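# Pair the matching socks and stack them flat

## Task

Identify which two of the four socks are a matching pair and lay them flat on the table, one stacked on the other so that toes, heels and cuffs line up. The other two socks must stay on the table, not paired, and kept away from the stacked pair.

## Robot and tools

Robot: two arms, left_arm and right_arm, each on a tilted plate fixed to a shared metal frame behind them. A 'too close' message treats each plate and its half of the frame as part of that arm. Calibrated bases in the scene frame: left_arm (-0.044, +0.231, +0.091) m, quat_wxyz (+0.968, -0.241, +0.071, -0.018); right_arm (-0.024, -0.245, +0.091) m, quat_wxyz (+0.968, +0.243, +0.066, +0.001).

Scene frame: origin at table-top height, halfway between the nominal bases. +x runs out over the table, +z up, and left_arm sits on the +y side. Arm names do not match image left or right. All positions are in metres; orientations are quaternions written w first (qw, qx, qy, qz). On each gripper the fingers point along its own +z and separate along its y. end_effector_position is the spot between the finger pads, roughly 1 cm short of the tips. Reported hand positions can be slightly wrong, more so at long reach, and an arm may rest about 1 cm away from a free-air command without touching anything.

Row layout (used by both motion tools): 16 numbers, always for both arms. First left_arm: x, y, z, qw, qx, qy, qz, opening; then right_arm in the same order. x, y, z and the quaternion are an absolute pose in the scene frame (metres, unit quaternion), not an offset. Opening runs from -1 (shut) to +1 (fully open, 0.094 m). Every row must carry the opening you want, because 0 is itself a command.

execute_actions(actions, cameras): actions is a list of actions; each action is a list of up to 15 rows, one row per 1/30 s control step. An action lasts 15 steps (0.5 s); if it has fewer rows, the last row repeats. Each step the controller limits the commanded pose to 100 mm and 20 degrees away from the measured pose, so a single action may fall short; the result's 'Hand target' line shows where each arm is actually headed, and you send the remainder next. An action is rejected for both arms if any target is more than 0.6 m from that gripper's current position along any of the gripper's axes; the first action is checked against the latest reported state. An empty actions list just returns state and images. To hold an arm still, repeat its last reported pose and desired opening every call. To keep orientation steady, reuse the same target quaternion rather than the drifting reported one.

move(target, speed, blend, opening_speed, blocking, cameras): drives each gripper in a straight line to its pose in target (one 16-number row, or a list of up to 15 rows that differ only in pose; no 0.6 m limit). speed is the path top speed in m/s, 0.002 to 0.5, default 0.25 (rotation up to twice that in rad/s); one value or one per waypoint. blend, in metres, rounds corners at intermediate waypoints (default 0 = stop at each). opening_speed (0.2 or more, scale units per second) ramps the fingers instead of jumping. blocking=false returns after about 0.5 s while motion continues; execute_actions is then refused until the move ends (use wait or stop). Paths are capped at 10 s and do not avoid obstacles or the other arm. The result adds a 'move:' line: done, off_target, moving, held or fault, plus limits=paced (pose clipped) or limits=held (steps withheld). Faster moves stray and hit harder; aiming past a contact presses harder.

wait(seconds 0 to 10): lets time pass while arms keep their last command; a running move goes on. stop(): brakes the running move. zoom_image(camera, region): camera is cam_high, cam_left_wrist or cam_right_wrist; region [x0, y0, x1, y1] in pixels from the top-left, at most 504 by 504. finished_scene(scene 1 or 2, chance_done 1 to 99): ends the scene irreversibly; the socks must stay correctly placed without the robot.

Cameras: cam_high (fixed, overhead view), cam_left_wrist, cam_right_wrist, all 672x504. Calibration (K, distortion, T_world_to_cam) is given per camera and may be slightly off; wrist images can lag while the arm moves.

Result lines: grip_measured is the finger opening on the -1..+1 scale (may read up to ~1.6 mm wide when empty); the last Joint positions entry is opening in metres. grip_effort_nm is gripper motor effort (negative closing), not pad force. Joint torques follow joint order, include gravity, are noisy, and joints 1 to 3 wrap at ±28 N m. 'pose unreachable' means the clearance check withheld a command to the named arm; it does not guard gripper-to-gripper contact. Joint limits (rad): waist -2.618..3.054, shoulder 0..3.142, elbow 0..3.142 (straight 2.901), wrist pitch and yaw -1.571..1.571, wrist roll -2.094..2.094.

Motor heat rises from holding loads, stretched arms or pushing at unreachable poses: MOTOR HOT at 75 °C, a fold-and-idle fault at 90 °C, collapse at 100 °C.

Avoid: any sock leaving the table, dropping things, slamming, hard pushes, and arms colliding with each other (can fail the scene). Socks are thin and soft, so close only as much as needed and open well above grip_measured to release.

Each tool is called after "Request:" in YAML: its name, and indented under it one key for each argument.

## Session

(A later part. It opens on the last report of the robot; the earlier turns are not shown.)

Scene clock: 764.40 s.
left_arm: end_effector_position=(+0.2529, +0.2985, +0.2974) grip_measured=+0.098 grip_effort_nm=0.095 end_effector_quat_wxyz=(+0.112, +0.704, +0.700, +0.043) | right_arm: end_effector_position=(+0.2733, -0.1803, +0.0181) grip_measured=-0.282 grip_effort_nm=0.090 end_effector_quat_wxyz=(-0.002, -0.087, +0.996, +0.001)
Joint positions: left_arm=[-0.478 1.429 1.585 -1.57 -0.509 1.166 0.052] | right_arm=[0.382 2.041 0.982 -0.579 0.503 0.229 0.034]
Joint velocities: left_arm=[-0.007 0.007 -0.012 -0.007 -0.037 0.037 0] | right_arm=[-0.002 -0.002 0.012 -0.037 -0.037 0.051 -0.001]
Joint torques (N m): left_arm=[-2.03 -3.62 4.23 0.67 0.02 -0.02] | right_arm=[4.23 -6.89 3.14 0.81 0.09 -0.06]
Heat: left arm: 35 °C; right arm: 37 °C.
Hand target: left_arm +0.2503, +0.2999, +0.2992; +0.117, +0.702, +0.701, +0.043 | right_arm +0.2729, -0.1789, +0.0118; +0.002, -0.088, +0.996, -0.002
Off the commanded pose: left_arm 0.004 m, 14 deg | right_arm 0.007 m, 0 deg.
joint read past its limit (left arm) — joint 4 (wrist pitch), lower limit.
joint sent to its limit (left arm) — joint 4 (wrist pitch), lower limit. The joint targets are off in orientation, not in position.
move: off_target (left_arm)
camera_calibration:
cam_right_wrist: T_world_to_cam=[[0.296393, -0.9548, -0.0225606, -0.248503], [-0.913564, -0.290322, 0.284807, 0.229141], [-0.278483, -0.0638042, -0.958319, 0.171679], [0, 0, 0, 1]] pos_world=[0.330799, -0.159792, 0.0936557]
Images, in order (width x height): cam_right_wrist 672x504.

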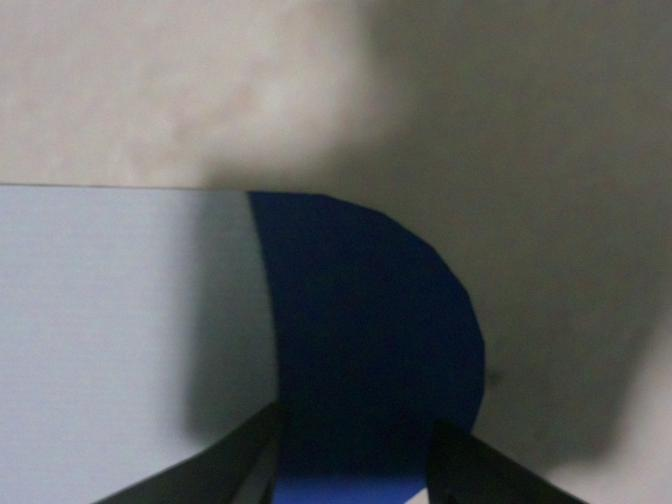

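Request:
move:
  target:
    - [0.25,0.30,0.30,0.0,0.7071,0.7071,0.0,0.1,0.270,-0.180,0.05,0,-0.087,0.996,0,-0.28]
    - [0.25,0.30,0.30,0.0,0.7071,0.7071,0.0,0.1,0.280,-0.178,0.05,0,-0.087,0.996,0,-0.28]
    - [0.25,0.30,0.30,0.0,0.7071,0.7071,0.0,0.1,0.280,-0.178,0.008,0,-0.087,0.996,0,-0.28]
  speed: 0.1
  cameras: ["cam_right_wrist"]

Request:
move:
  target: [0.25,0.30,0.30,0.0,0.7071,0.7071,0.0,0.1,0.280,-0.178,0.004,0,-0.087,0.996,0,-1]
  opening_speed: 0.6
  cameras: ["cam_right_wrist"]

Request:
move:
  target: [0.25,0.30,0.30,0.0,0.7071,0.7071,0.0,0.1,0.276,-0.15,0.075,0,-0.087,0.996,0,-1]
  speed: 0.08
  cameras: ["cam_right_wrist"]

Scene clock: 772.40 s.
left_arm: end_effector_position=(+0.2529, +0.2985, +0.2974) grip_measured=+0.098 grip_effort_nm=0.095 end_effector_quat_wxyz=(+0.112, +0.704, +0.700, +0.043) | right_arm: end_effector_position=(+0.2814, -0.1808, +0.0171) grip_measured=-0.282 grip_effort_nm=0.090 end_effector_quat_wxyz=(-0.003, -0.086, +0.996, +0.001)
Joint positions: left_arm=[-0.478 1.429 1.585 -1.57 -0.509 1.166 0.052] | right_arm=[0.37 2.059 1.016 -0.59 0.502 0.218 0.034]
Joint velocities: left_arm=[-0.007 0.002 0.007 -0.007 0.037 0.007 0.001] | right_arm=[-0.012 -0.012 -0.007 0.037 0.037 -0.037 0]
Joint torques (N m): left_arm=[-2.03 -3.54 4.3 0.65 0.02 -0.07] | right_arm=[4.19 -6.6 2.97 0.9 0.04 -0.05]
Heat: left arm: 35 °C; right arm: 37 °C.
Hand target: left_arm +0.2503, +0.2999, +0.2992; +0.117, +0.702, +0.701, +0.043 | right_arm +0.2797, -0.1782, +0.0083; -0.001, -0.087, +0.996, +0.000
Off the commanded pose: left_arm 0.004 m, 14 deg | right_arm 0.010 m, 0 deg.
joint read past its limit (left arm) — joint 4 (wrist pitch), lower limit.
joint sent to its limit (left arm) — joint 4 (wrist pitch), lower limit. The joint targets are off in orientation, not in position.
move: off_target (left_arm)
camera_calibration:
cam_right_wrist: T_world_to_cam=[[0.294803, -0.955267, -0.0235802, -0.251035], [-0.913501, -0.288983, 0.286364, 0.236849], [-0.280369, -0.0628805, -0.957831, 0.173662], [0, 0, 0, 1]] pos_world=[0.339057, -0.16044, 0.0925944]
Images, in order (width x height): cam_right_wrist 672x504.

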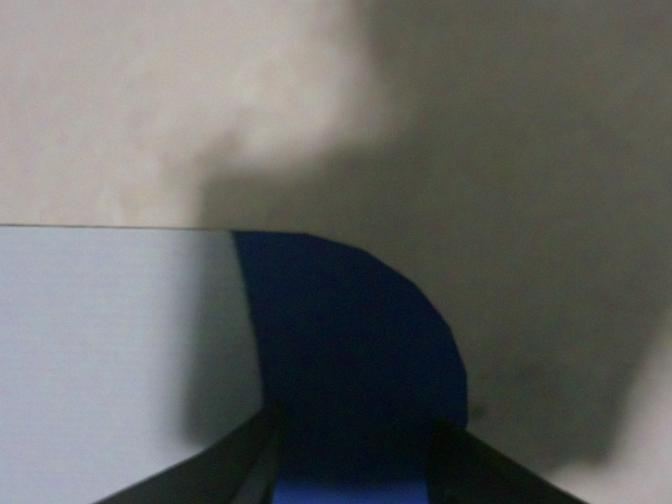

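Scene clock: 773.80 s.
left_arm: end_effector_position=(+0.2529, +0.2985, +0.2974) grip_measured=+0.098 grip_effort_nm=0.095 end_effector_quat_wxyz=(+0.112, +0.704, +0.700, +0.043) | right_arm: end_effector_position=(+0.2889, -0.1753, +0.0168) grip_measured=-0.986 grip_effort_nm=-0.779 end_effector_quat_wxyz=(+0.012, -0.080, +0.997, +0.012)
Joint positions: left_arm=[-0.478 1.429 1.585 -1.57 -0.509 1.166 0.052] | right_arm=[0.37 2.061 1.016 -0.55 0.491 0.211 0.001]
Joint velocities: left_arm=[-0.007 0.017 0.002 -0.037 -0.066 -0.007 -0.001] | right_arm=[0.002 0.002 -0.002 0.022 -0.007 -0.051 0]
Joint torques (N m): left_arm=[-2 -3.62 4.23 0.66 0.02 -0.07] | right_arm=[3.77 -6.13 2.71 0.67 0.16 -0.07]
Heat: left arm: 35 °C; right arm: 37 °C.
Hand target: left_arm +0.2503, +0.2999, +0.2992; +0.117, +0.702, +0.701, +0.043 | right_arm +0.2798, -0.1782, +0.0046; +0.000, -0.087, +0.996, +0.000
Off the commanded pose: left_arm 0.004 m, 14 deg | right_arm 0.016 m, 2 deg.
joint read past its limit (left arm) — joint 4 (wrist pitch), lower limit.
joint sent to its limit (left arm) — joint 4 (wrist pitch), lower limit. The joint targets are off in orientation, not in position.
move: off_target (left_arm, right_arm)
camera_calibration:
cam_right_wrist: T_world_to_cam=[[0.283803, -0.958108, -0.0385226, -0.245051], [-0.924487, -0.284066, 0.254224, 0.249958], [-0.254517, -0.0365359, -0.966378, 0.173152], [0, 0, 0, 1]] pos_world=[0.3447, -0.157454, 0.0943454]
Images, in order (width x height): cam_right_wrist 672x504.

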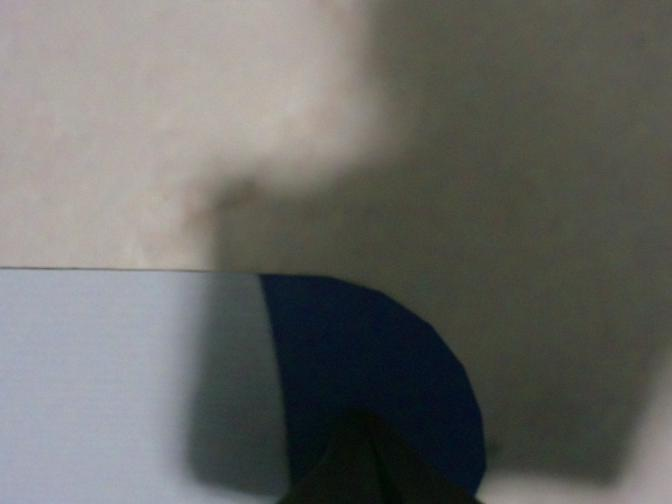

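Scene clock: 776.03 s.
left_arm: end_effector_position=(+0.2529, +0.2985, +0.2974) grip_measured=+0.098 grip_effort_nm=0.085 end_effector_quat_wxyz=(+0.112, +0.704, +0.700, +0.043) | right_arm: end_effector_position=(+0.2682, -0.1529, +0.0620) grip_measured=-0.986 grip_effort_nm=-0.769 end_effector_quat_wxyz=(-0.013, -0.092, +0.996, -0.007)
Joint positions: left_arm=[-0.478 1.429 1.585 -1.57 -0.509 1.166 0.052] | right_arm=[0.526 2.046 1.114 -0.815 0.491 0.397 0.001]
Joint velocities: left_arm=[0.002 -0.002 -0.012 -0.037 0.007 -0.066 -0.001] | right_arm=[-0.007 0.007 -0.017 -0.139 -0.051 -0.007 0]
Joint torques (N m): left_arm=[-2.03 -3.55 4.12 0.7 0.03 -0.08] | right_arm=[5.75 -10.35 6.43 0.13 -0.06 0.09]
Heat: left arm: 35 °C; right arm: 37 °C.
Hand target: left_arm +0.2503, +0.2999, +0.2992; +0.117, +0.702, +0.701, +0.043 | right_arm +0.2753, -0.1492, +0.0752; +0.001, -0.088, +0.996, +0.002
Off the commanded pose: left_arm 0.004 m, 14 deg | right_arm 0.015 m, 2 deg.
joint read past its limit (left arm) — joint 4 (wrist pitch), lower limit.
joint sent to its limit (left arm) — joint 4 (wrist pitch), lower limit. The joint targets are off in orientation, not in position.
move: off_target (left_arm, right_arm)
camera_calibration:
cam_right_wrist: T_world_to_cam=[[0.305123, -0.952235, -0.0121833, -0.222485], [-0.904586, -0.293806, 0.308872, 0.215508], [-0.297698, -0.0832231, -0.951026, 0.215825], [0, 0, 0, 1]] pos_world=[0.327081, -0.130579, 0.13598]
Images, in order (width x height): cam_right_wrist 672x504.

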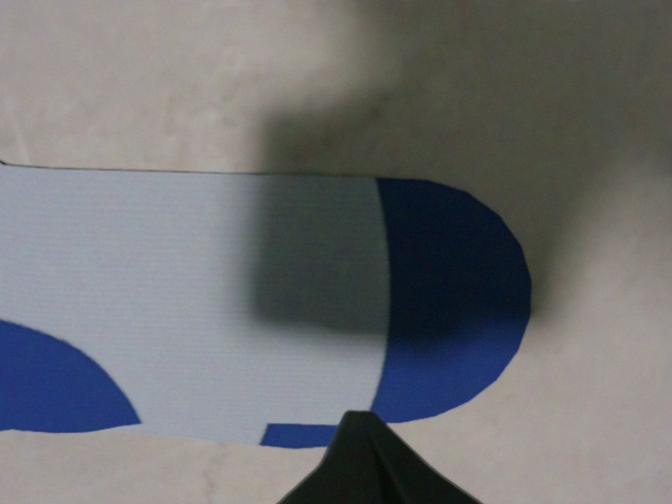

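Request:
move:
  target:
    - [0.25,0.30,0.30,0.0,0.7071,0.7071,0.0,0.1,0.270,-0.175,0.06,0,-0.087,0.996,0,-0.33]
    - [0.25,0.30,0.30,0.0,0.7071,0.7071,0.0,0.1,0.270,-0.177,-0.018,0,-0.087,0.996,0,-0.33]
  speed: 0.1
  cameras: ["cam_right_wrist"]

Request:
move:
  target: [0.25,0.30,0.30,0.0,0.7071,0.7071,0.0,0.1,0.270,-0.177,-0.018,0,-0.087,0.996,0,-1]
  opening_speed: 0.6
  cameras: ["cam_right_wrist"]

Request:
move:
  target: [0.25,0.30,0.30,0.0,0.7071,0.7071,0.0,0.1,0.270,-0.15,0.075,0,-0.087,0.996,0,-1]
  speed: 0.08
  cameras: ["cam_right_wrist"]

Scene clock: 783.63 s.
left_arm: end_effector_position=(+0.2529, +0.2985, +0.2974) grip_measured=+0.098 grip_effort_nm=0.100 end_effector_quat_wxyz=(+0.112, +0.704, +0.700, +0.043) | right_arm: end_effector_position=(+0.2707, -0.1793, +0.0148) grip_measured=-0.332 grip_effort_nm=0.095 end_effector_quat_wxyz=(-0.005, -0.105, +0.994, +0.002)
Joint positions: left_arm=[-0.478 1.429 1.585 -1.57 -0.509 1.166 0.052] | right_arm=[0.38 2.048 0.975 -0.57 0.497 0.192 0.031]
Joint velocities: left_arm=[-0.017 -0.022 -0.002 0.007 -0.051 0.007 0.001] | right_arm=[-0.022 -0.007 -0.007 0.066 -0.066 -0.037 0]
Joint torques (N m): left_arm=[-2.04 -3.56 4.23 0.67 0.01 -0.08] | right_arm=[1.29 -2.43 1.37 1.91 0.14 -0.04]
Heat: left arm: 35 °C; right arm: 37 °C.
Hand target: left_arm +0.2503, +0.2999, +0.2992; +0.117, +0.702, +0.701, +0.043 | right_arm +0.2680, -0.1795, -0.0143; -0.004, -0.087, +0.996, -0.003
Off the commanded pose: left_arm 0.004 m, 14 deg | right_arm 0.033 m, 2 deg.
joint read past its limit (left arm) — joint 4 (wrist pitch), lower limit.
joint sent to its limit (left arm) — joint 4 (wrist pitch), lower limit. The joint targets are off in orientation, not in position.
move: off_target (left_arm, right_arm)
camera_calibration:
cam_right_wrist: T_world_to_cam=[[0.331196, -0.943151, -0.0278339, -0.25416], [-0.900229, -0.324685, 0.290115, 0.218185], [-0.28266, -0.0710282, -0.956587, 0.167674], [0, 0, 0, 1]] pos_world=[0.327988, -0.15696, 0.0900219]
Images, in order (width x height): cam_right_wrist 672x504.

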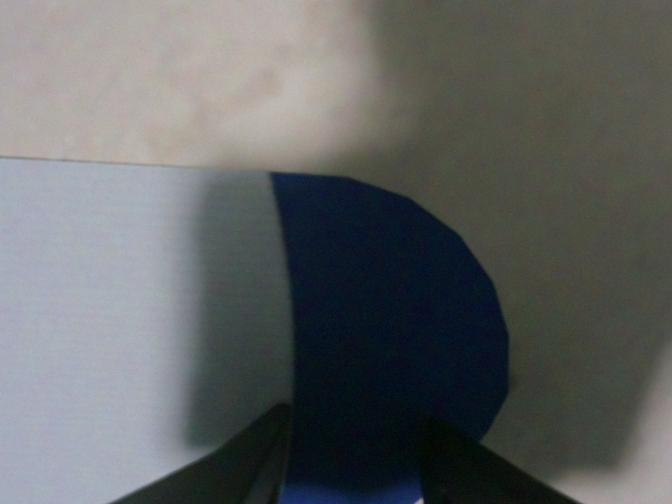

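Scene clock: 784.97 s.
left_arm: end_effector_position=(+0.2529, +0.2985, +0.2974) grip_measured=+0.098 grip_effort_nm=0.095 end_effector_quat_wxyz=(+0.112, +0.704, +0.700, +0.043) | right_arm: end_effector_position=(+0.2704, -0.1710, +0.0147) grip_measured=-0.983 grip_effort_nm=-0.921 end_effector_quat_wxyz=(-0.005, -0.102, +0.994, +0.025)
Joint positions: left_arm=[-0.478 1.429 1.585 -1.57 -0.509 1.166 0.052] | right_arm=[0.38 2.047 0.972 -0.552 0.454 0.192 0.001]
Joint velocities: left_arm=[-0.012 0.002 0.007 -0.007 0.022 0.007 0.001] | right_arm=[-0.002 0.002 -0.002 -0.022 -0.007 -0.007 -0.001]
Joint torques (N m): left_arm=[-1.96 -3.54 4 0.65 0.03 -0.04] | right_arm=[1.48 -2.48 1.4 1.75 0.53 -0.03]
Heat: left arm: 35 °C; right arm: 37 °C.
Hand target: left_arm +0.2503, +0.2999, +0.2992; +0.117, +0.702, +0.701, +0.043 | right_arm +0.2672, -0.1783, -0.0141; -0.004, -0.087, +0.996, -0.001
Off the commanded pose: left_arm 0.004 m, 14 deg | right_arm 0.033 m, 3 deg.
joint read past its limit (left arm) — joint 4 (wrist pitch), lower limit.
joint sent to its limit (left arm) — joint 4 (wrist pitch), lower limit. The joint targets are off in orientation, not in position.
move: off_target (left_arm, right_arm)
camera_calibration:
cam_right_wrist: T_world_to_cam=[[0.324316, -0.943231, -0.0716554, -0.243666], [-0.901271, -0.331115, 0.279415, 0.219919], [-0.287279, -0.0260378, -0.957493, 0.177043], [0, 0, 0, 1]] pos_world=[0.328092, -0.152406, 0.0906083]
Images, in order (width x height): cam_right_wrist 672x504.

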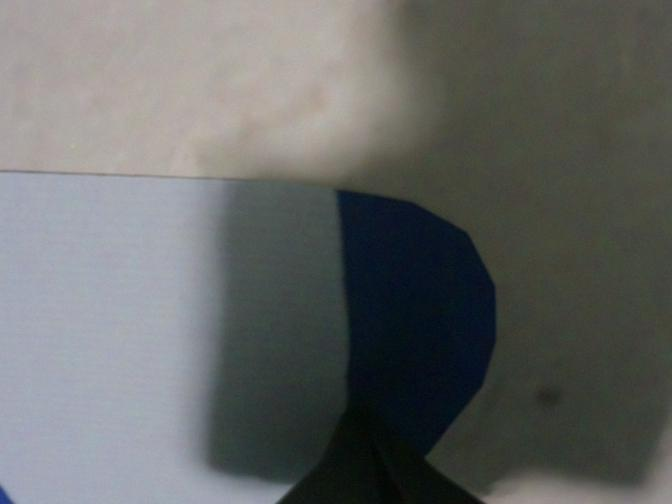

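Scene clock: 787.23 s.
left_arm: end_effector_position=(+0.2529, +0.2985, +0.2974) grip_measured=+0.098 grip_effort_nm=0.090 end_effector_quat_wxyz=(+0.112, +0.704, +0.700, +0.043) | right_arm: end_effector_position=(+0.2627, -0.1529, +0.0630) grip_measured=-0.984 grip_effort_nm=-0.901 end_effector_quat_wxyz=(-0.012, -0.091, +0.996, -0.007)
Joint positions: left_arm=[-0.478 1.429 1.585 -1.57 -0.509 1.166 0.052] | right_arm=[0.536 2.031 1.091 -0.809 0.489 0.408 0.001]
Joint velocities: left_arm=[-0.007 0.012 -0.007 0.007 -0.051 -0.037 0] | right_arm=[0.002 0.007 0.002 -0.022 0.037 -0.007 0]
Joint torques (N m): left_arm=[-2.11 -3.62 4.37 0.69 0.01 -0.1] | right_arm=[5.64 -10.04 6.38 0.12 -0.06 0.06]
Heat: left arm: 35 °C; right arm: 37 °C.
Hand target: left_arm +0.2503, +0.2999, +0.2992; +0.117, +0.702, +0.701, +0.043 | right_arm +0.2692, -0.1492, +0.0754; +0.001, -0.087, +0.996, +0.002
Off the commanded pose: left_arm 0.004 m, 14 deg | right_arm 0.014 m, 2 deg.
joint read past its limit (left arm) — joint 4 (wrist pitch), lower limit.
joint sent to its limit (left arm) — joint 4 (wrist pitch), lower limit. The joint targets are off in orientation, not in position.
move: off_target (left_arm, right_arm)
camera_calibration:
cam_right_wrist: T_world_to_cam=[[0.303354, -0.952788, -0.0131, -0.220327], [-0.90581, -0.29261, 0.30641, 0.210933], [-0.295776, -0.0810846, -0.95181, 0.214981], [0, 0, 0, 1]] pos_world=[0.321489, -0.130773, 0.137103]
Images, in order (width x height): cam_right_wrist 672x504.

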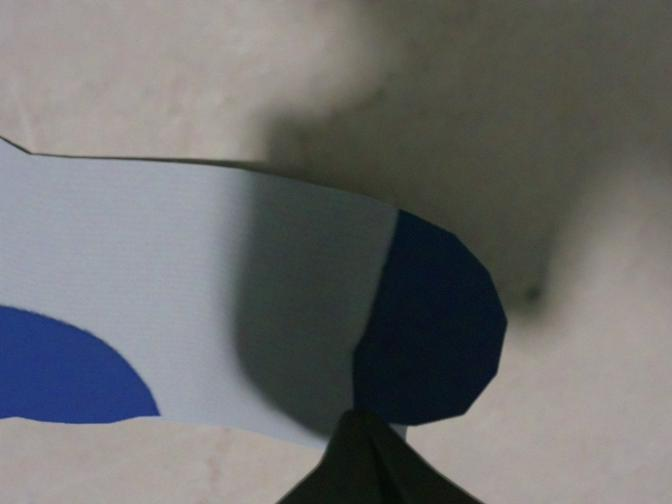

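Request:
move:
  target: [0.25,0.30,0.30,0.0,0.7071,0.7071,0.0,0.1,0.265,-0.06,0.15,0,-0.12,0.993,0,-1]
  speed: 0.1

Request:
zoom_image:
  camera: "cam_high"
  region: [200, 160, 340, 340]

Scene clock: 791.97 s.
left_arm: end_effector_position=(+0.2529, +0.2985, +0.2974) grip_measured=+0.098 grip_effort_nm=0.105 end_effector_quat_wxyz=(+0.112, +0.704, +0.700, +0.043) | right_arm: end_effector_position=(+0.2648, -0.0647, +0.1487) grip_measured=-0.984 grip_effort_nm=-0.896 end_effector_quat_wxyz=(+0.004, -0.116, +0.993, +0.005)
Joint positions: left_arm=[-0.478 1.429 1.585 -1.57 -0.509 1.166 0.052] | right_arm=[0.811 2.183 1.5 -1.156 0.427 0.637 0.001]
Joint velocities: left_arm=[-0.007 0.002 -0.002 -0.081 0.037 -0.037 -0.001] | right_arm=[0.007 0.002 0.017 0.007 -0.037 0.081 0.001]
Joint torques (N m): left_arm=[-2.19 -3.49 4.3 0.67 0.04 -0.04] | right_arm=[5.72 -7.62 7.64 0.21 -0.07 0.08]
Heat: left arm: 35 °C; right arm: 37 °C.
Hand target: left_arm +0.2503, +0.2999, +0.2992; +0.117, +0.702, +0.701, +0.043 | right_arm +0.2634, -0.0589, +0.1508; +0.001, -0.120, +0.993, +0.004
Off the commanded pose: left_arm 0.004 m, 14 deg | right_arm 0.005 m, 1 deg.
joint read past its limit (left arm) — joint 4 (wrist pitch), lower limit.
joint sent to its limit (left arm) — joint 4 (wrist pitch), lower limit. The joint targets are off in orientation, not in position.
move: off_target (left_arm)
camera_calibration:
cam_left_wrist: T_world_to_cam=[[-0.971531, -0.122673, -0.20268, 0.344074], [-0.15042, 0.980344, 0.127669, -0.24917], [0.183035, 0.154521, -0.970887, 0.282995], [0, 0, 0, 1]] pos_world=[0.245, 0.242753, 0.376304]
cam_right_wrist: T_world_to_cam=[[0.352252, -0.935451, -0.0291605, -0.145252], [-0.897547, -0.346479, 0.272692, 0.211652], [-0.265194, -0.0698835, -0.961659, 0.298488], [0, 0, 0, 1]] pos_world=[0.32029, -0.0416831, 0.225092]

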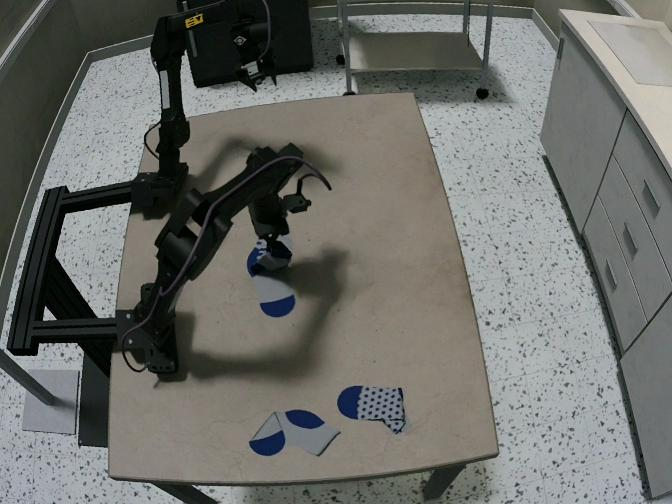

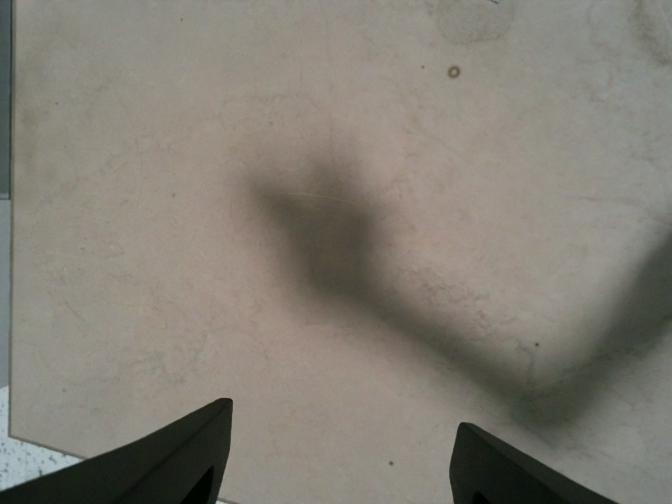

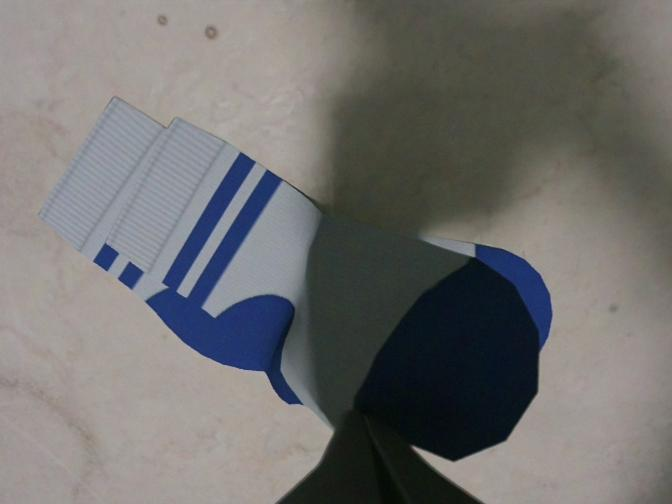

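Scaled by 2.800.

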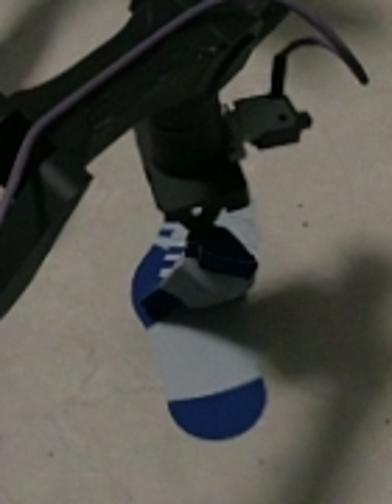

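Request:
move:
  target:
    - [0.25,0.30,0.30,0.0,0.7071,0.7071,0.0,0.1,0.258,0.02,0.24,0,-0.2,0.98,0,-1]
    - [0.25,0.30,0.30,0.0,0.7071,0.7071,0.0,0.1,0.255,0.06,0.285,0,-0.259,0.966,0,-1]
    - [0.25,0.30,0.30,0.0,0.7071,0.7071,0.0,0.1,0.255,0.06,0.225,0,-0.259,0.966,0,-1]
  speed: 0.1

Request:
zoom_image:
  camera: "cam_high"
  region: [200, 130, 340, 310]

Scene clock: 798.97 s.
left_arm: end_effector_position=(+0.2529, +0.2985, +0.2974) grip_measured=+0.098 grip_effort_nm=0.095 end_effector_quat_wxyz=(+0.112, +0.704, +0.700, +0.043) | right_arm: end_effector_position=(+0.2588, +0.0612, +0.2347) grip_measured=-0.984 grip_effort_nm=-0.891 end_effector_quat_wxyz=(+0.037, -0.247, +0.967, +0.039)
Joint positions: left_arm=[-0.478 1.429 1.585 -1.57 -0.509 1.166 0.052] | right_arm=[1.043 2.592 2.315 -1.551 0.358 0.573 0.001]
Joint velocities: left_arm=[-0.002 -0.022 -0.002 -0.051 -0.022 0.066 0] | right_arm=[-0.007 -0.007 -0.007 -0.022 0.037 -0.007 -0.001]
Joint torques (N m): left_arm=[-2.02 -3.47 4.15 0.65 0 -0.05] | right_arm=[5.11 -10.63 5.16 0.41 -0.02 -0.07]
Heat: left arm: 35 °C; right arm: 37 °C.
Hand target: left_arm +0.2503, +0.2999, +0.2992; +0.117, +0.702, +0.701, +0.043 | right_arm +0.2529, +0.0597, +0.2250; +0.023, -0.259, +0.965, +0.024
Off the commanded pose: left_arm 0.004 m, 14 deg | right_arm 0.011 m, 6 deg.
joint read past its limit (left arm) — joint 4 (wrist pitch), lower limit.
joint sent to its limit (left arm) — joint 4 (wrist pitch), lower limit. The joint targets are off in orientation, not in position.
joint sent to its limit (right arm) — joint 4 (wrist pitch), lower limit. The joint targets are off in orientation, not in position.
move: off_target (left_arm, right_arm)
camera_calibration:
cam_left_wrist: T_world_to_cam=[[-0.971531, -0.122673, -0.20268, 0.344074], [-0.15042, 0.980344, 0.127669, -0.24917], [0.183035, 0.154521, -0.970887, 0.282995], [0, 0, 0, 1]] pos_world=[0.245, 0.242753, 0.376304]
cam_right_wrist: T_world_to_cam=[[0.588685, -0.80567, -0.065923, -0.0833116], [-0.785992, -0.589539, 0.186171, 0.232779], [-0.188856, -0.0577809, -0.980303, 0.372276], [0, 0, 0, 1]] pos_world=[0.302314, 0.0916213, 0.316114]

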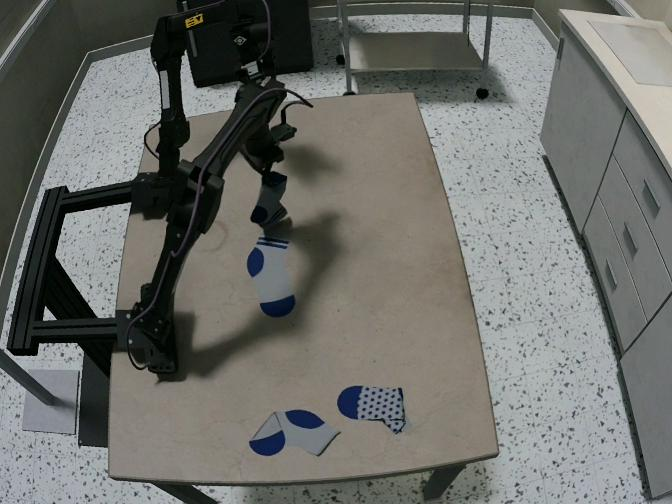

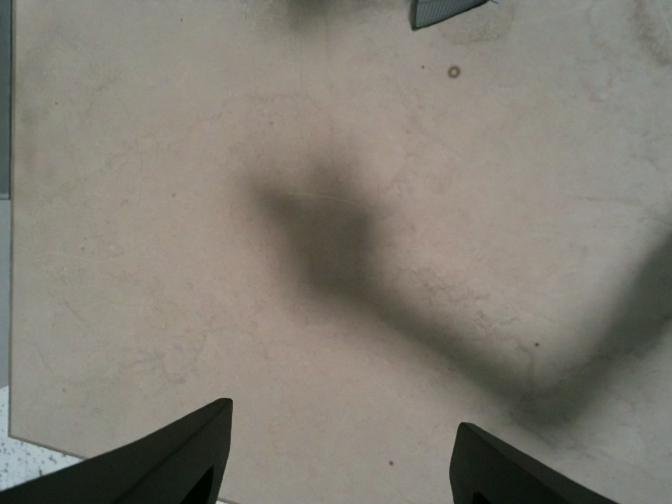

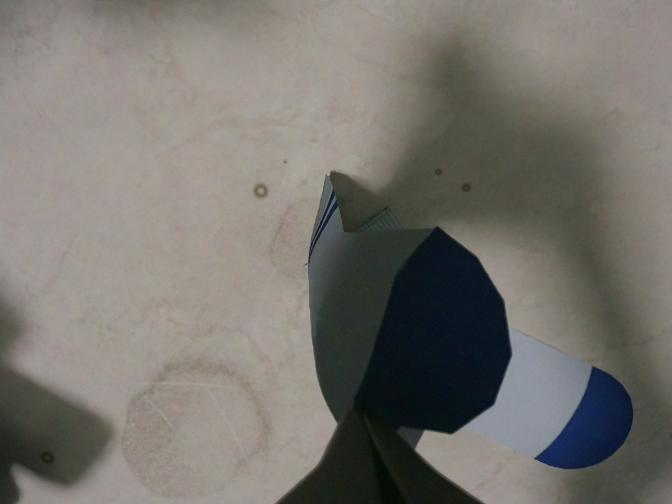

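Scaled by 2.800.

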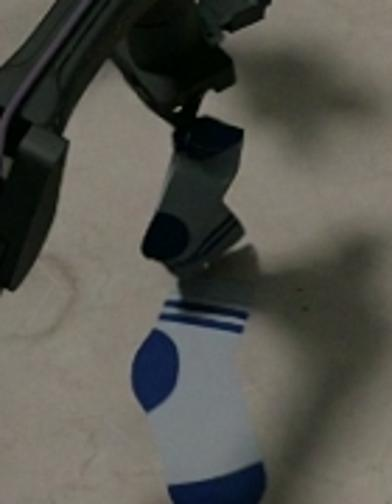

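Request:
move:
  target:
    - [0.25,0.30,0.30,0.0,0.7071,0.7071,0.0,0.1,0.255,0.06,0.24,0,-0.1,0.995,0,-1]
    - [0.25,0.30,0.30,0.0,0.7071,0.7071,0.0,0.1,0.255,0.055,0.205,0,-0.1,0.995,0,-1]
  speed: 0.1

Request:
zoom_image:
  camera: "cam_high"
  region: [200, 130, 340, 310]

Scene clock: 806.53 s.
left_arm: end_effector_position=(+0.2529, +0.2985, +0.2974) grip_measured=+0.098 grip_effort_nm=0.100 end_effector_quat_wxyz=(+0.112, +0.704, +0.700, +0.043) | right_arm: end_effector_position=(+0.2613, +0.0583, +0.2166) grip_measured=-0.984 grip_effort_nm=-0.896 end_effector_quat_wxyz=(+0.016, -0.095, +0.995, +0.027)
Joint positions: left_arm=[-0.478 1.429 1.585 -1.57 -0.509 1.166 0.052] | right_arm=[1.021 2.622 2.305 -1.551 0.358 0.878 0.001]
Joint velocities: left_arm=[-0.007 -0.022 0.022 -0.051 -0.007 0.022 0] | right_arm=[0.007 -0.012 -0.002 -0.037 0.066 -0.081 0]
Joint torques (N m): left_arm=[-2.14 -3.66 4.29 0.68 0.03 -0.05] | right_arm=[5.14 -10.92 4.55 0.32 0.07 0.11]
Heat: left arm: 35 °C; right arm: 38 °C.
Hand target: left_arm +0.2503, +0.2999, +0.2992; +0.117, +0.702, +0.701, +0.043 | right_arm +0.2552, +0.0549, +0.2047; +0.005, -0.101, +0.995, +0.005
Off the commanded pose: left_arm 0.004 m, 14 deg | right_arm 0.014 m, 4 deg.
joint read past its limit (left arm) — joint 4 (wrist pitch), lower limit.
joint sent to its limit (left arm) — joint 4 (wrist pitch), lower limit. The joint targets are off in orientation, not in position.
joint sent to its limit (right arm) — joint 4 (wrist pitch), lower limit. The joint targets still meet the commanded pose.
move: off_target (left_arm, right_arm)
camera_calibration:
cam_left_wrist: T_world_to_cam=[[-0.971531, -0.122673, -0.20268, 0.344074], [-0.15042, 0.980344, 0.127669, -0.24917], [0.183035, 0.154521, -0.970887, 0.282995], [0, 0, 0, 1]] pos_world=[0.245, 0.242753, 0.376304]
cam_right_wrist: T_world_to_cam=[[0.312225, -0.947609, -0.0674722, -0.00755872], [-0.916694, -0.319158, 0.240439, 0.243054], [-0.249377, -0.0132197, -0.968316, 0.365398], [0, 0, 0, 1]] pos_world=[0.316288, 0.0752404, 0.294871]

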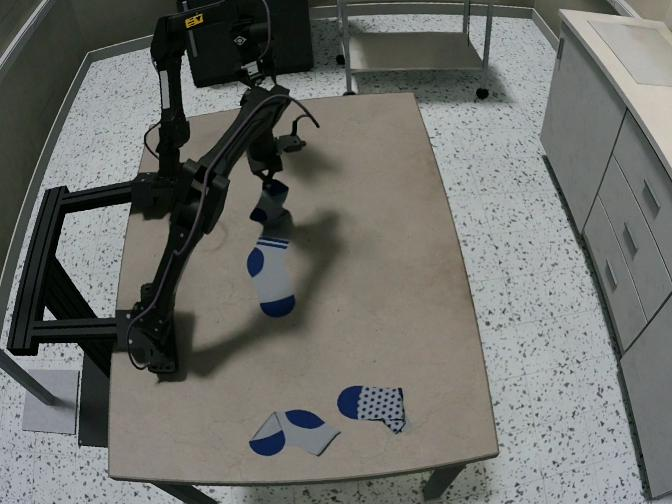

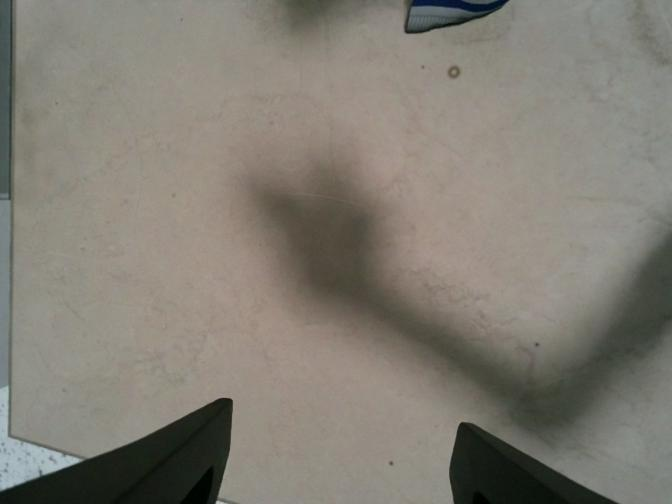

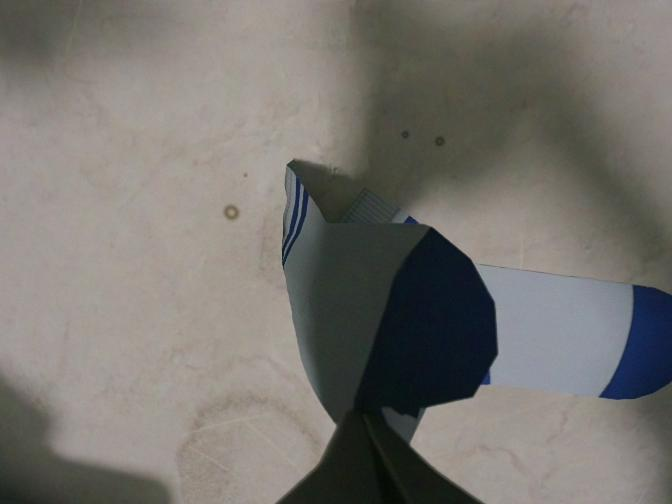

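Scaled by 2.800.

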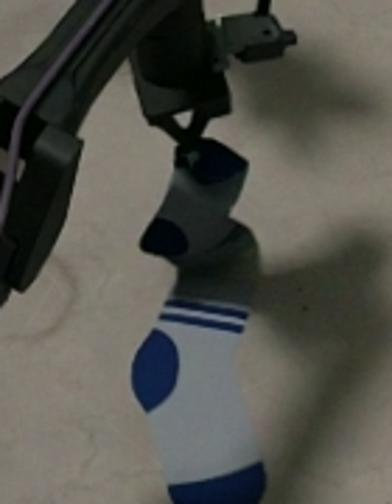

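Request:
move:
  target:
    - [0.25,0.30,0.30,0.0,0.7071,0.7071,0.0,0.1,0.28,0.07,0.28,0,-0.1,0.995,0,-1]
    - [0.25,0.30,0.30,0.0,0.7071,0.7071,0.0,0.1,0.395,0.07,0.265,0,0.0,1,0,-1]
    - [0.25,0.30,0.30,0.0,0.7071,0.7071,0.0,0.1,0.395,0.065,0.21,0,0.0,1,0,-1]
    - [0.25,0.30,0.30,0.0,0.7071,0.7071,0.0,0.1,0.40,0.02,0.175,0,0,1,0,-1]
    - [0.25,0.30,0.30,0.0,0.7071,0.7071,0.0,0.1,0.40,-0.05,0.12,0,0,1,0,-1]
  speed: 0.1

Request:
zoom_image:
  camera: "cam_high"
  region: [220, 130, 400, 350]

Scene clock: 819.43 s.
left_arm: end_effector_position=(+0.2529, +0.2985, +0.2974) grip_measured=+0.098 grip_effort_nm=0.100 end_effector_quat_wxyz=(+0.112, +0.704, +0.700, +0.043) | right_arm: end_effector_position=(+0.3962, -0.0491, +0.1078) grip_measured=-0.984 grip_effort_nm=-0.891 end_effector_quat_wxyz=(-0.016, -0.001, +1.000, -0.012)
Joint positions: left_arm=[-0.478 1.429 1.585 -1.57 -0.509 1.166 0.052] | right_arm=[0.605 2.699 2.329 -1.43 0.477 0.671 0.001]
Joint velocities: left_arm=[-0.012 0.022 -0.002 0.022 -0.007 0.007 -0.001] | right_arm=[-0.007 0.012 0.007 -0.022 -0.051 -0.007 0.001]
Joint torques (N m): left_arm=[-2 -3.64 4.22 0.69 0.04 -0.07] | right_arm=[7.12 -16.84 4.15 0.5 0.09 -0.07]
Heat: left arm: 35 °C; right arm: 40 °C.
Hand target: left_arm +0.2503, +0.2999, +0.2992; +0.117, +0.702, +0.701, +0.043 | right_arm +0.4011, -0.0517, +0.1199; +0.000, +0.001, +1.000, -0.005
Off the commanded pose: left_arm 0.004 m, 14 deg | right_arm 0.013 m, 2 deg.
elbow stopped short (right arm): the move would have taken joint 3 (elbow) straighter than the controller allows.
joint read past its limit (left arm) — joint 4 (wrist pitch), lower limit.
joint sent to its limit (left arm) — joint 4 (wrist pitch), lower limit. The joint targets are off in orientation, not in position.
move: off_target (left_arm, right_arm); limits=paced
camera_calibration:
cam_left_wrist: T_world_to_cam=[[-0.971531, -0.122673, -0.20268, 0.344074], [-0.15042, 0.980344, 0.127669, -0.24917], [0.183035, 0.154521, -0.970887, 0.282995], [0, 0, 0, 1]] pos_world=[0.245, 0.242753, 0.376304]
cam_right_wrist: T_world_to_cam=[[0.128333, -0.991731, -0.000486617, -0.0952637], [-0.941134, -0.12194, 0.315274, 0.369834], [-0.312726, -0.0400019, -0.949001, 0.314012], [0, 0, 0, 1]] pos_world=[0.458488, -0.0368175, 0.181353]

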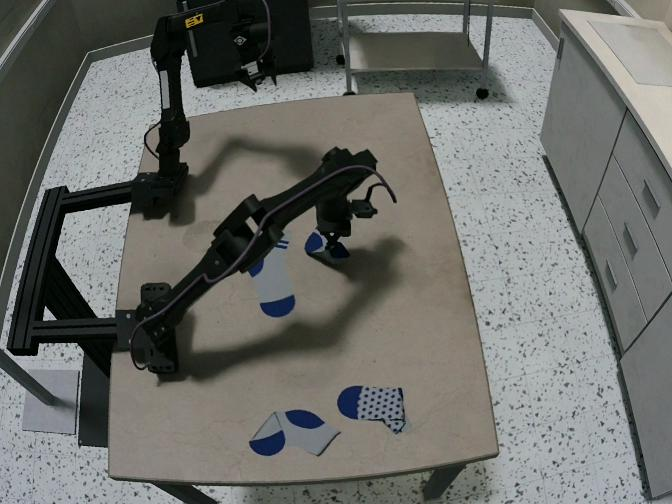

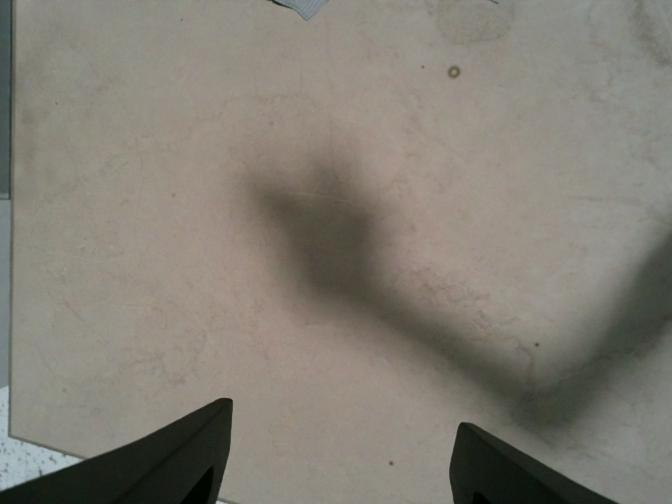

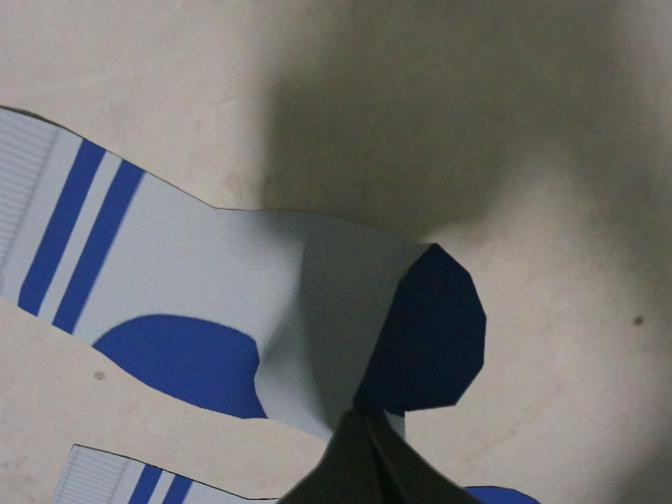

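Scaled by 2.291.

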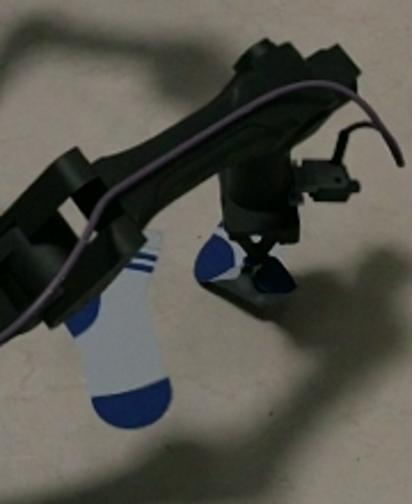

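Request:
move:
  target:
    - [0.25,0.30,0.30,0.0,0.7071,0.7071,0.0,0.1,0.40,-0.085,0.08,0,0,0.94,-0.34,-1]
    - [0.25,0.30,0.30,0.0,0.7071,0.7071,0.0,0.1,0.40,-0.105,0.035,0,0,0.94,-0.34,-1]
  speed: 0.1

Request:
zoom_image:
  camera: "cam_high"
  region: [220, 130, 400, 350]

Scene clock: 826.70 s.
left_arm: end_effector_position=(+0.2529, +0.2985, +0.2974) grip_measured=+0.098 grip_effort_nm=0.095 end_effector_quat_wxyz=(+0.112, +0.704, +0.700, +0.043) | right_arm: end_effector_position=(+0.4032, -0.1065, +0.0394) grip_measured=-0.984 grip_effort_nm=-0.891 end_effector_quat_wxyz=(+0.058, -0.012, +0.959, -0.277)
Joint positions: left_arm=[-0.478 1.429 1.585 -1.57 -0.509 1.166 0.052] | right_arm=[0.583 2.935 2.35 -1.554 0.98 0.877 0.001]
Joint velocities: left_arm=[-0.017 -0.007 -0.002 0.022 0.037 0.007 -0.001] | right_arm=[0.002 0.002 0.012 -0.095 -0.007 -0.051 0]
Joint torques (N m): left_arm=[-2.11 -3.62 4.15 0.71 0.03 -0.06] | right_arm=[7.38 -12.19 5.41 -0.41 0.41 0.13]
Heat: left arm: 35 °C; right arm: 41 °C.
Hand target: left_arm +0.2503, +0.2999, +0.2992; +0.117, +0.702, +0.701, +0.043 | right_arm +0.3999, -0.1042, +0.0350; +0.059, -0.021, +0.956, -0.288
Off the commanded pose: left_arm 0.004 m, 14 deg | right_arm 0.006 m, 10 deg.
joint read past its limit (left arm) — joint 4 (wrist pitch), lower limit.
joint sent to its limit (left arm) — joint 4 (wrist pitch), lower limit. The joint targets are off in orientation, not in position.
joint sent to its limit (right arm) — joint 4 (wrist pitch), lower limit. The joint targets are off in orientation, not in position.
move: off_target (left_arm, right_arm)
camera_calibration:
cam_left_wrist: T_world_to_cam=[[-0.971531, -0.122673, -0.20268, 0.344074], [-0.15042, 0.980344, 0.127669, -0.24917], [0.183035, 0.154521, -0.970887, 0.282995], [0, 0, 0, 1]] pos_world=[0.245, 0.242753, 0.376304]
cam_right_wrist: T_world_to_cam=[[0.119466, -0.843495, 0.523684, -0.154403], [-0.978761, -0.0115502, 0.204677, 0.422292], [-0.166595, -0.537013, -0.82696, 0.132312], [0, 0, 0, 1]] pos_world=[0.453811, -0.0543073, 0.103842]

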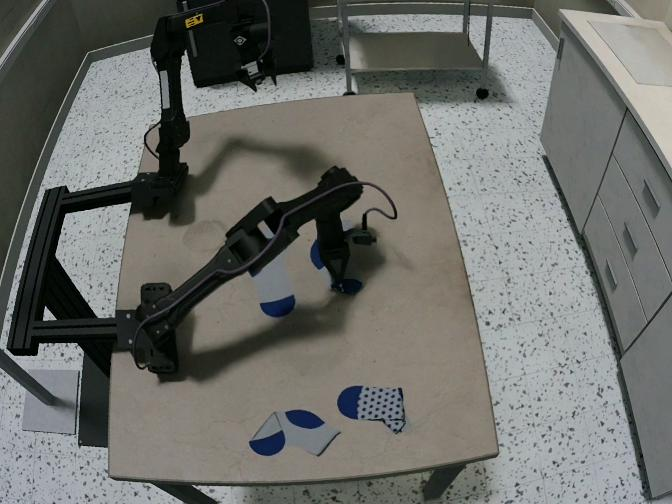

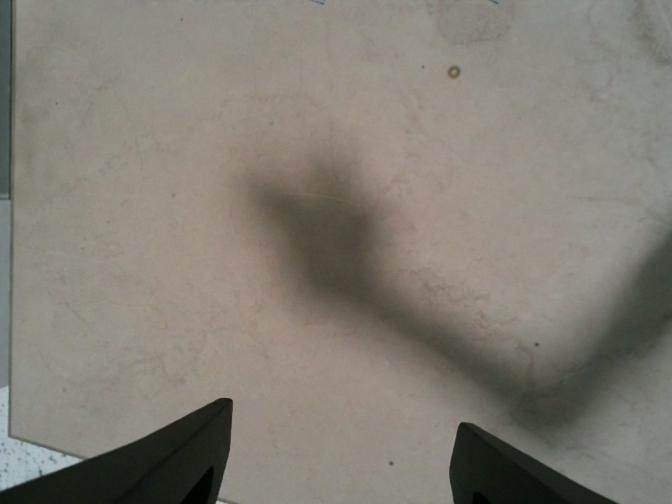

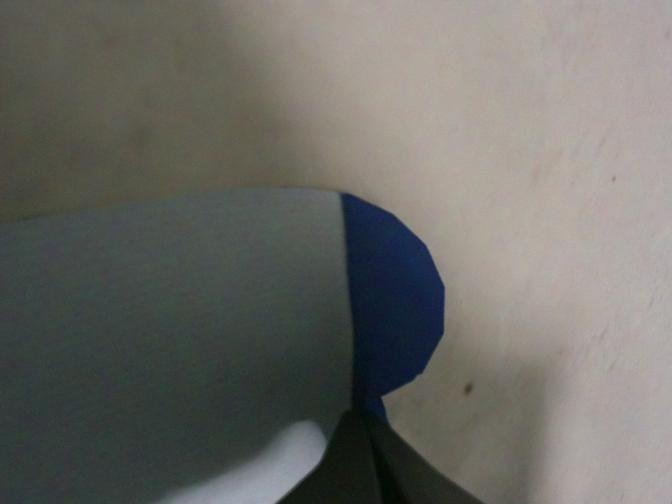

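Scaled by 2.291.

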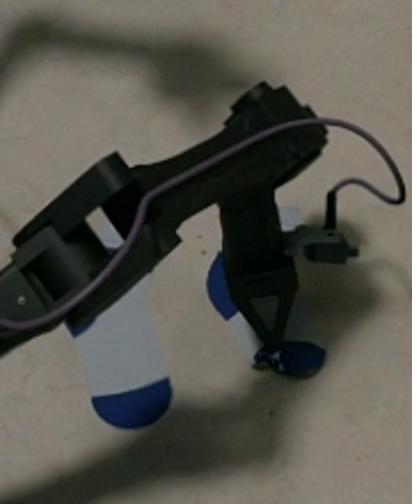

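Release here and back off.

Request:
move:
  target: [0.25,0.30,0.30,0.0,0.7071,0.7071,0.0,0.1,0.40,-0.105,0.035,0.06,-0.02,0.955,-0.288,-0.4]
  opening_speed: 0.6
  cameras: []

Request:
move:
  target:
    - [0.25,0.30,0.30,0.0,0.7071,0.7071,0.0,0.1,0.40,-0.09,0.09,0.06,-0.02,0.955,-0.288,-0.4]
    - [0.25,0.30,0.30,0.0,0.7071,0.7071,0.0,0.1,0.36,-0.14,0.17,0,0,1,0,-0.4]
  speed: [0.06,0.15]

Scene clock: 830.87 s.
left_arm: end_effector_position=(+0.2529, +0.2985, +0.2974) grip_measured=+0.098 grip_effort_nm=0.090 end_effector_quat_wxyz=(+0.112, +0.704, +0.700, +0.043) | right_arm: end_effector_position=(+0.4034, -0.1068, +0.0396) grip_measured=-0.402 grip_effort_nm=0.090 end_effector_quat_wxyz=(+0.059, -0.013, +0.959, -0.278)
Joint positions: left_arm=[-0.478 1.429 1.585 -1.57 -0.509 1.166 0.052] | right_arm=[0.583 2.935 2.35 -1.554 0.982 0.877 0.028]
Joint velocities: left_arm=[-0.007 -0.002 0.002 0.022 0.037 -0.066 0] | right_arm=[-0.007 -0.022 -0.002 -0.037 0.022 -0.007 0]
Joint torques (N m): left_arm=[-2.13 -3.54 4.16 0.68 0.03 -0.04] | right_arm=[7.25 -12.6 4.7 -0.3 0.4 0.12]
Heat: left arm: 35 °C; right arm: 41 °C.
Hand target: left_arm +0.2503, +0.2999, +0.2992; +0.117, +0.702, +0.701, +0.043 | right_arm +0.4000, -0.1049, +0.0350; +0.060, -0.020, +0.956, -0.288
Off the commanded pose: left_arm 0.004 m, 14 deg | right_arm 0.006 m, 2 deg.
joint read past its limit (left arm) — joint 4 (wrist pitch), lower limit.
joint sent to its limit (left arm) — joint 4 (wrist pitch), lower limit. The joint targets are off in orientation, not in position.
move: off_target (left_arm)
No camera images: "cameras" was empty.

Scene clock: 835.67 s.
left_arm: end_effector_position=(+0.2529, +0.2985, +0.2974) grip_measured=+0.098 grip_effort_nm=0.085 end_effector_quat_wxyz=(+0.112, +0.704, +0.700, +0.043) | right_arm: end_effector_position=(+0.3599, -0.1399, +0.1660) grip_measured=-0.402 grip_effort_nm=0.085 end_effector_quat_wxyz=(-0.011, +0.002, +1.000, -0.011)
Joint positions: left_arm=[-0.478 1.429 1.585 -1.57 -0.509 1.166 0.052] | right_arm=[0.565 2.252 1.871 -1.387 0.489 0.628 0.028]
Joint velocities: left_arm=[0.002 0.012 -0.012 0.007 -0.007 -0.11 -0.001] | right_arm=[-0.002 -0.017 -0.002 -0.066 -0.022 -0.051 -0.001]
Joint torques (N m): left_arm=[-2.15 -3.66 4.36 0.67 -0.01 -0.1] | right_arm=[5.59 -12.81 4.14 0.51 -0.08 -0.07]
Heat: left arm: 35 °C; right arm: 42 °C.
Hand target: left_arm +0.2503, +0.2999, +0.2992; +0.117, +0.702, +0.701, +0.043 | right_arm +0.3603, -0.1414, +0.1699; -0.004, +0.004, +1.000, -0.003
Off the commanded pose: left_arm 0.004 m, 14 deg | right_arm 0.004 m, 2 deg.
joint read past its limit (left arm) — joint 4 (wrist pitch), lower limit.
joint sent to its limit (left arm) — joint 4 (wrist pitch), lower limit. The joint targets are off in orientation, not in position.
move: off_target (left_arm)
camera_calibration:
cam_left_wrist: T_world_to_cam=[[-0.971531, -0.122673, -0.20268, 0.344074], [-0.15042, 0.980344, 0.127669, -0.24917], [0.183035, 0.154521, -0.970887, 0.282995], [0, 0, 0, 1]] pos_world=[0.245, 0.242753, 0.376304]
cam_right_wrist: T_world_to_cam=[[0.121613, -0.992576, -0.00194885, -0.178029], [-0.945307, -0.116419, 0.304699, 0.310314], [-0.302663, -0.0352129, -0.952447, 0.35187], [0, 0, 0, 1]] pos_world=[0.421491, -0.128191, 0.240238]

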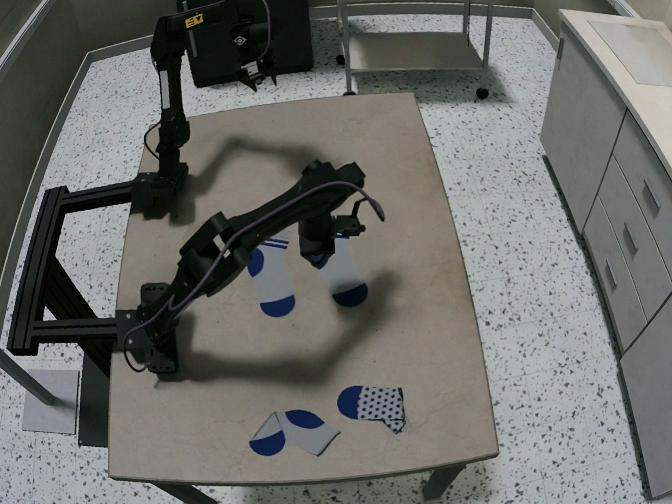

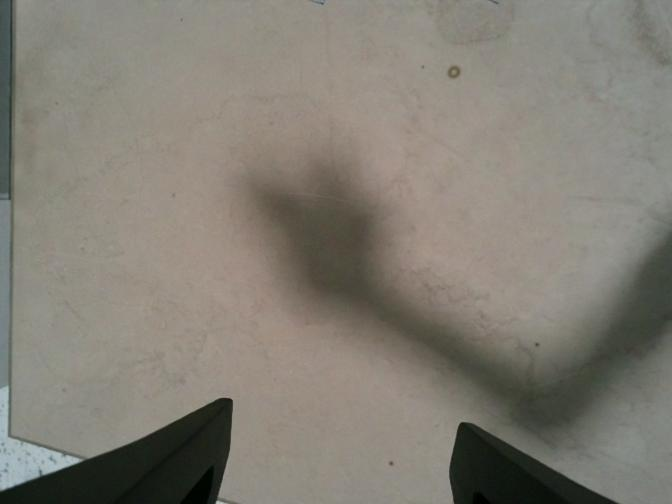

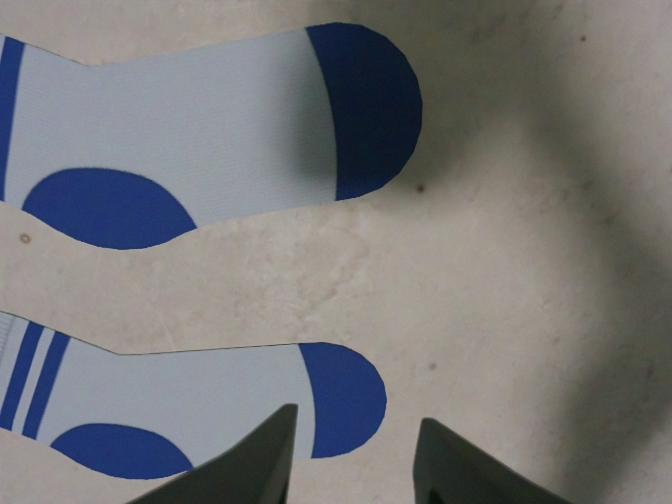

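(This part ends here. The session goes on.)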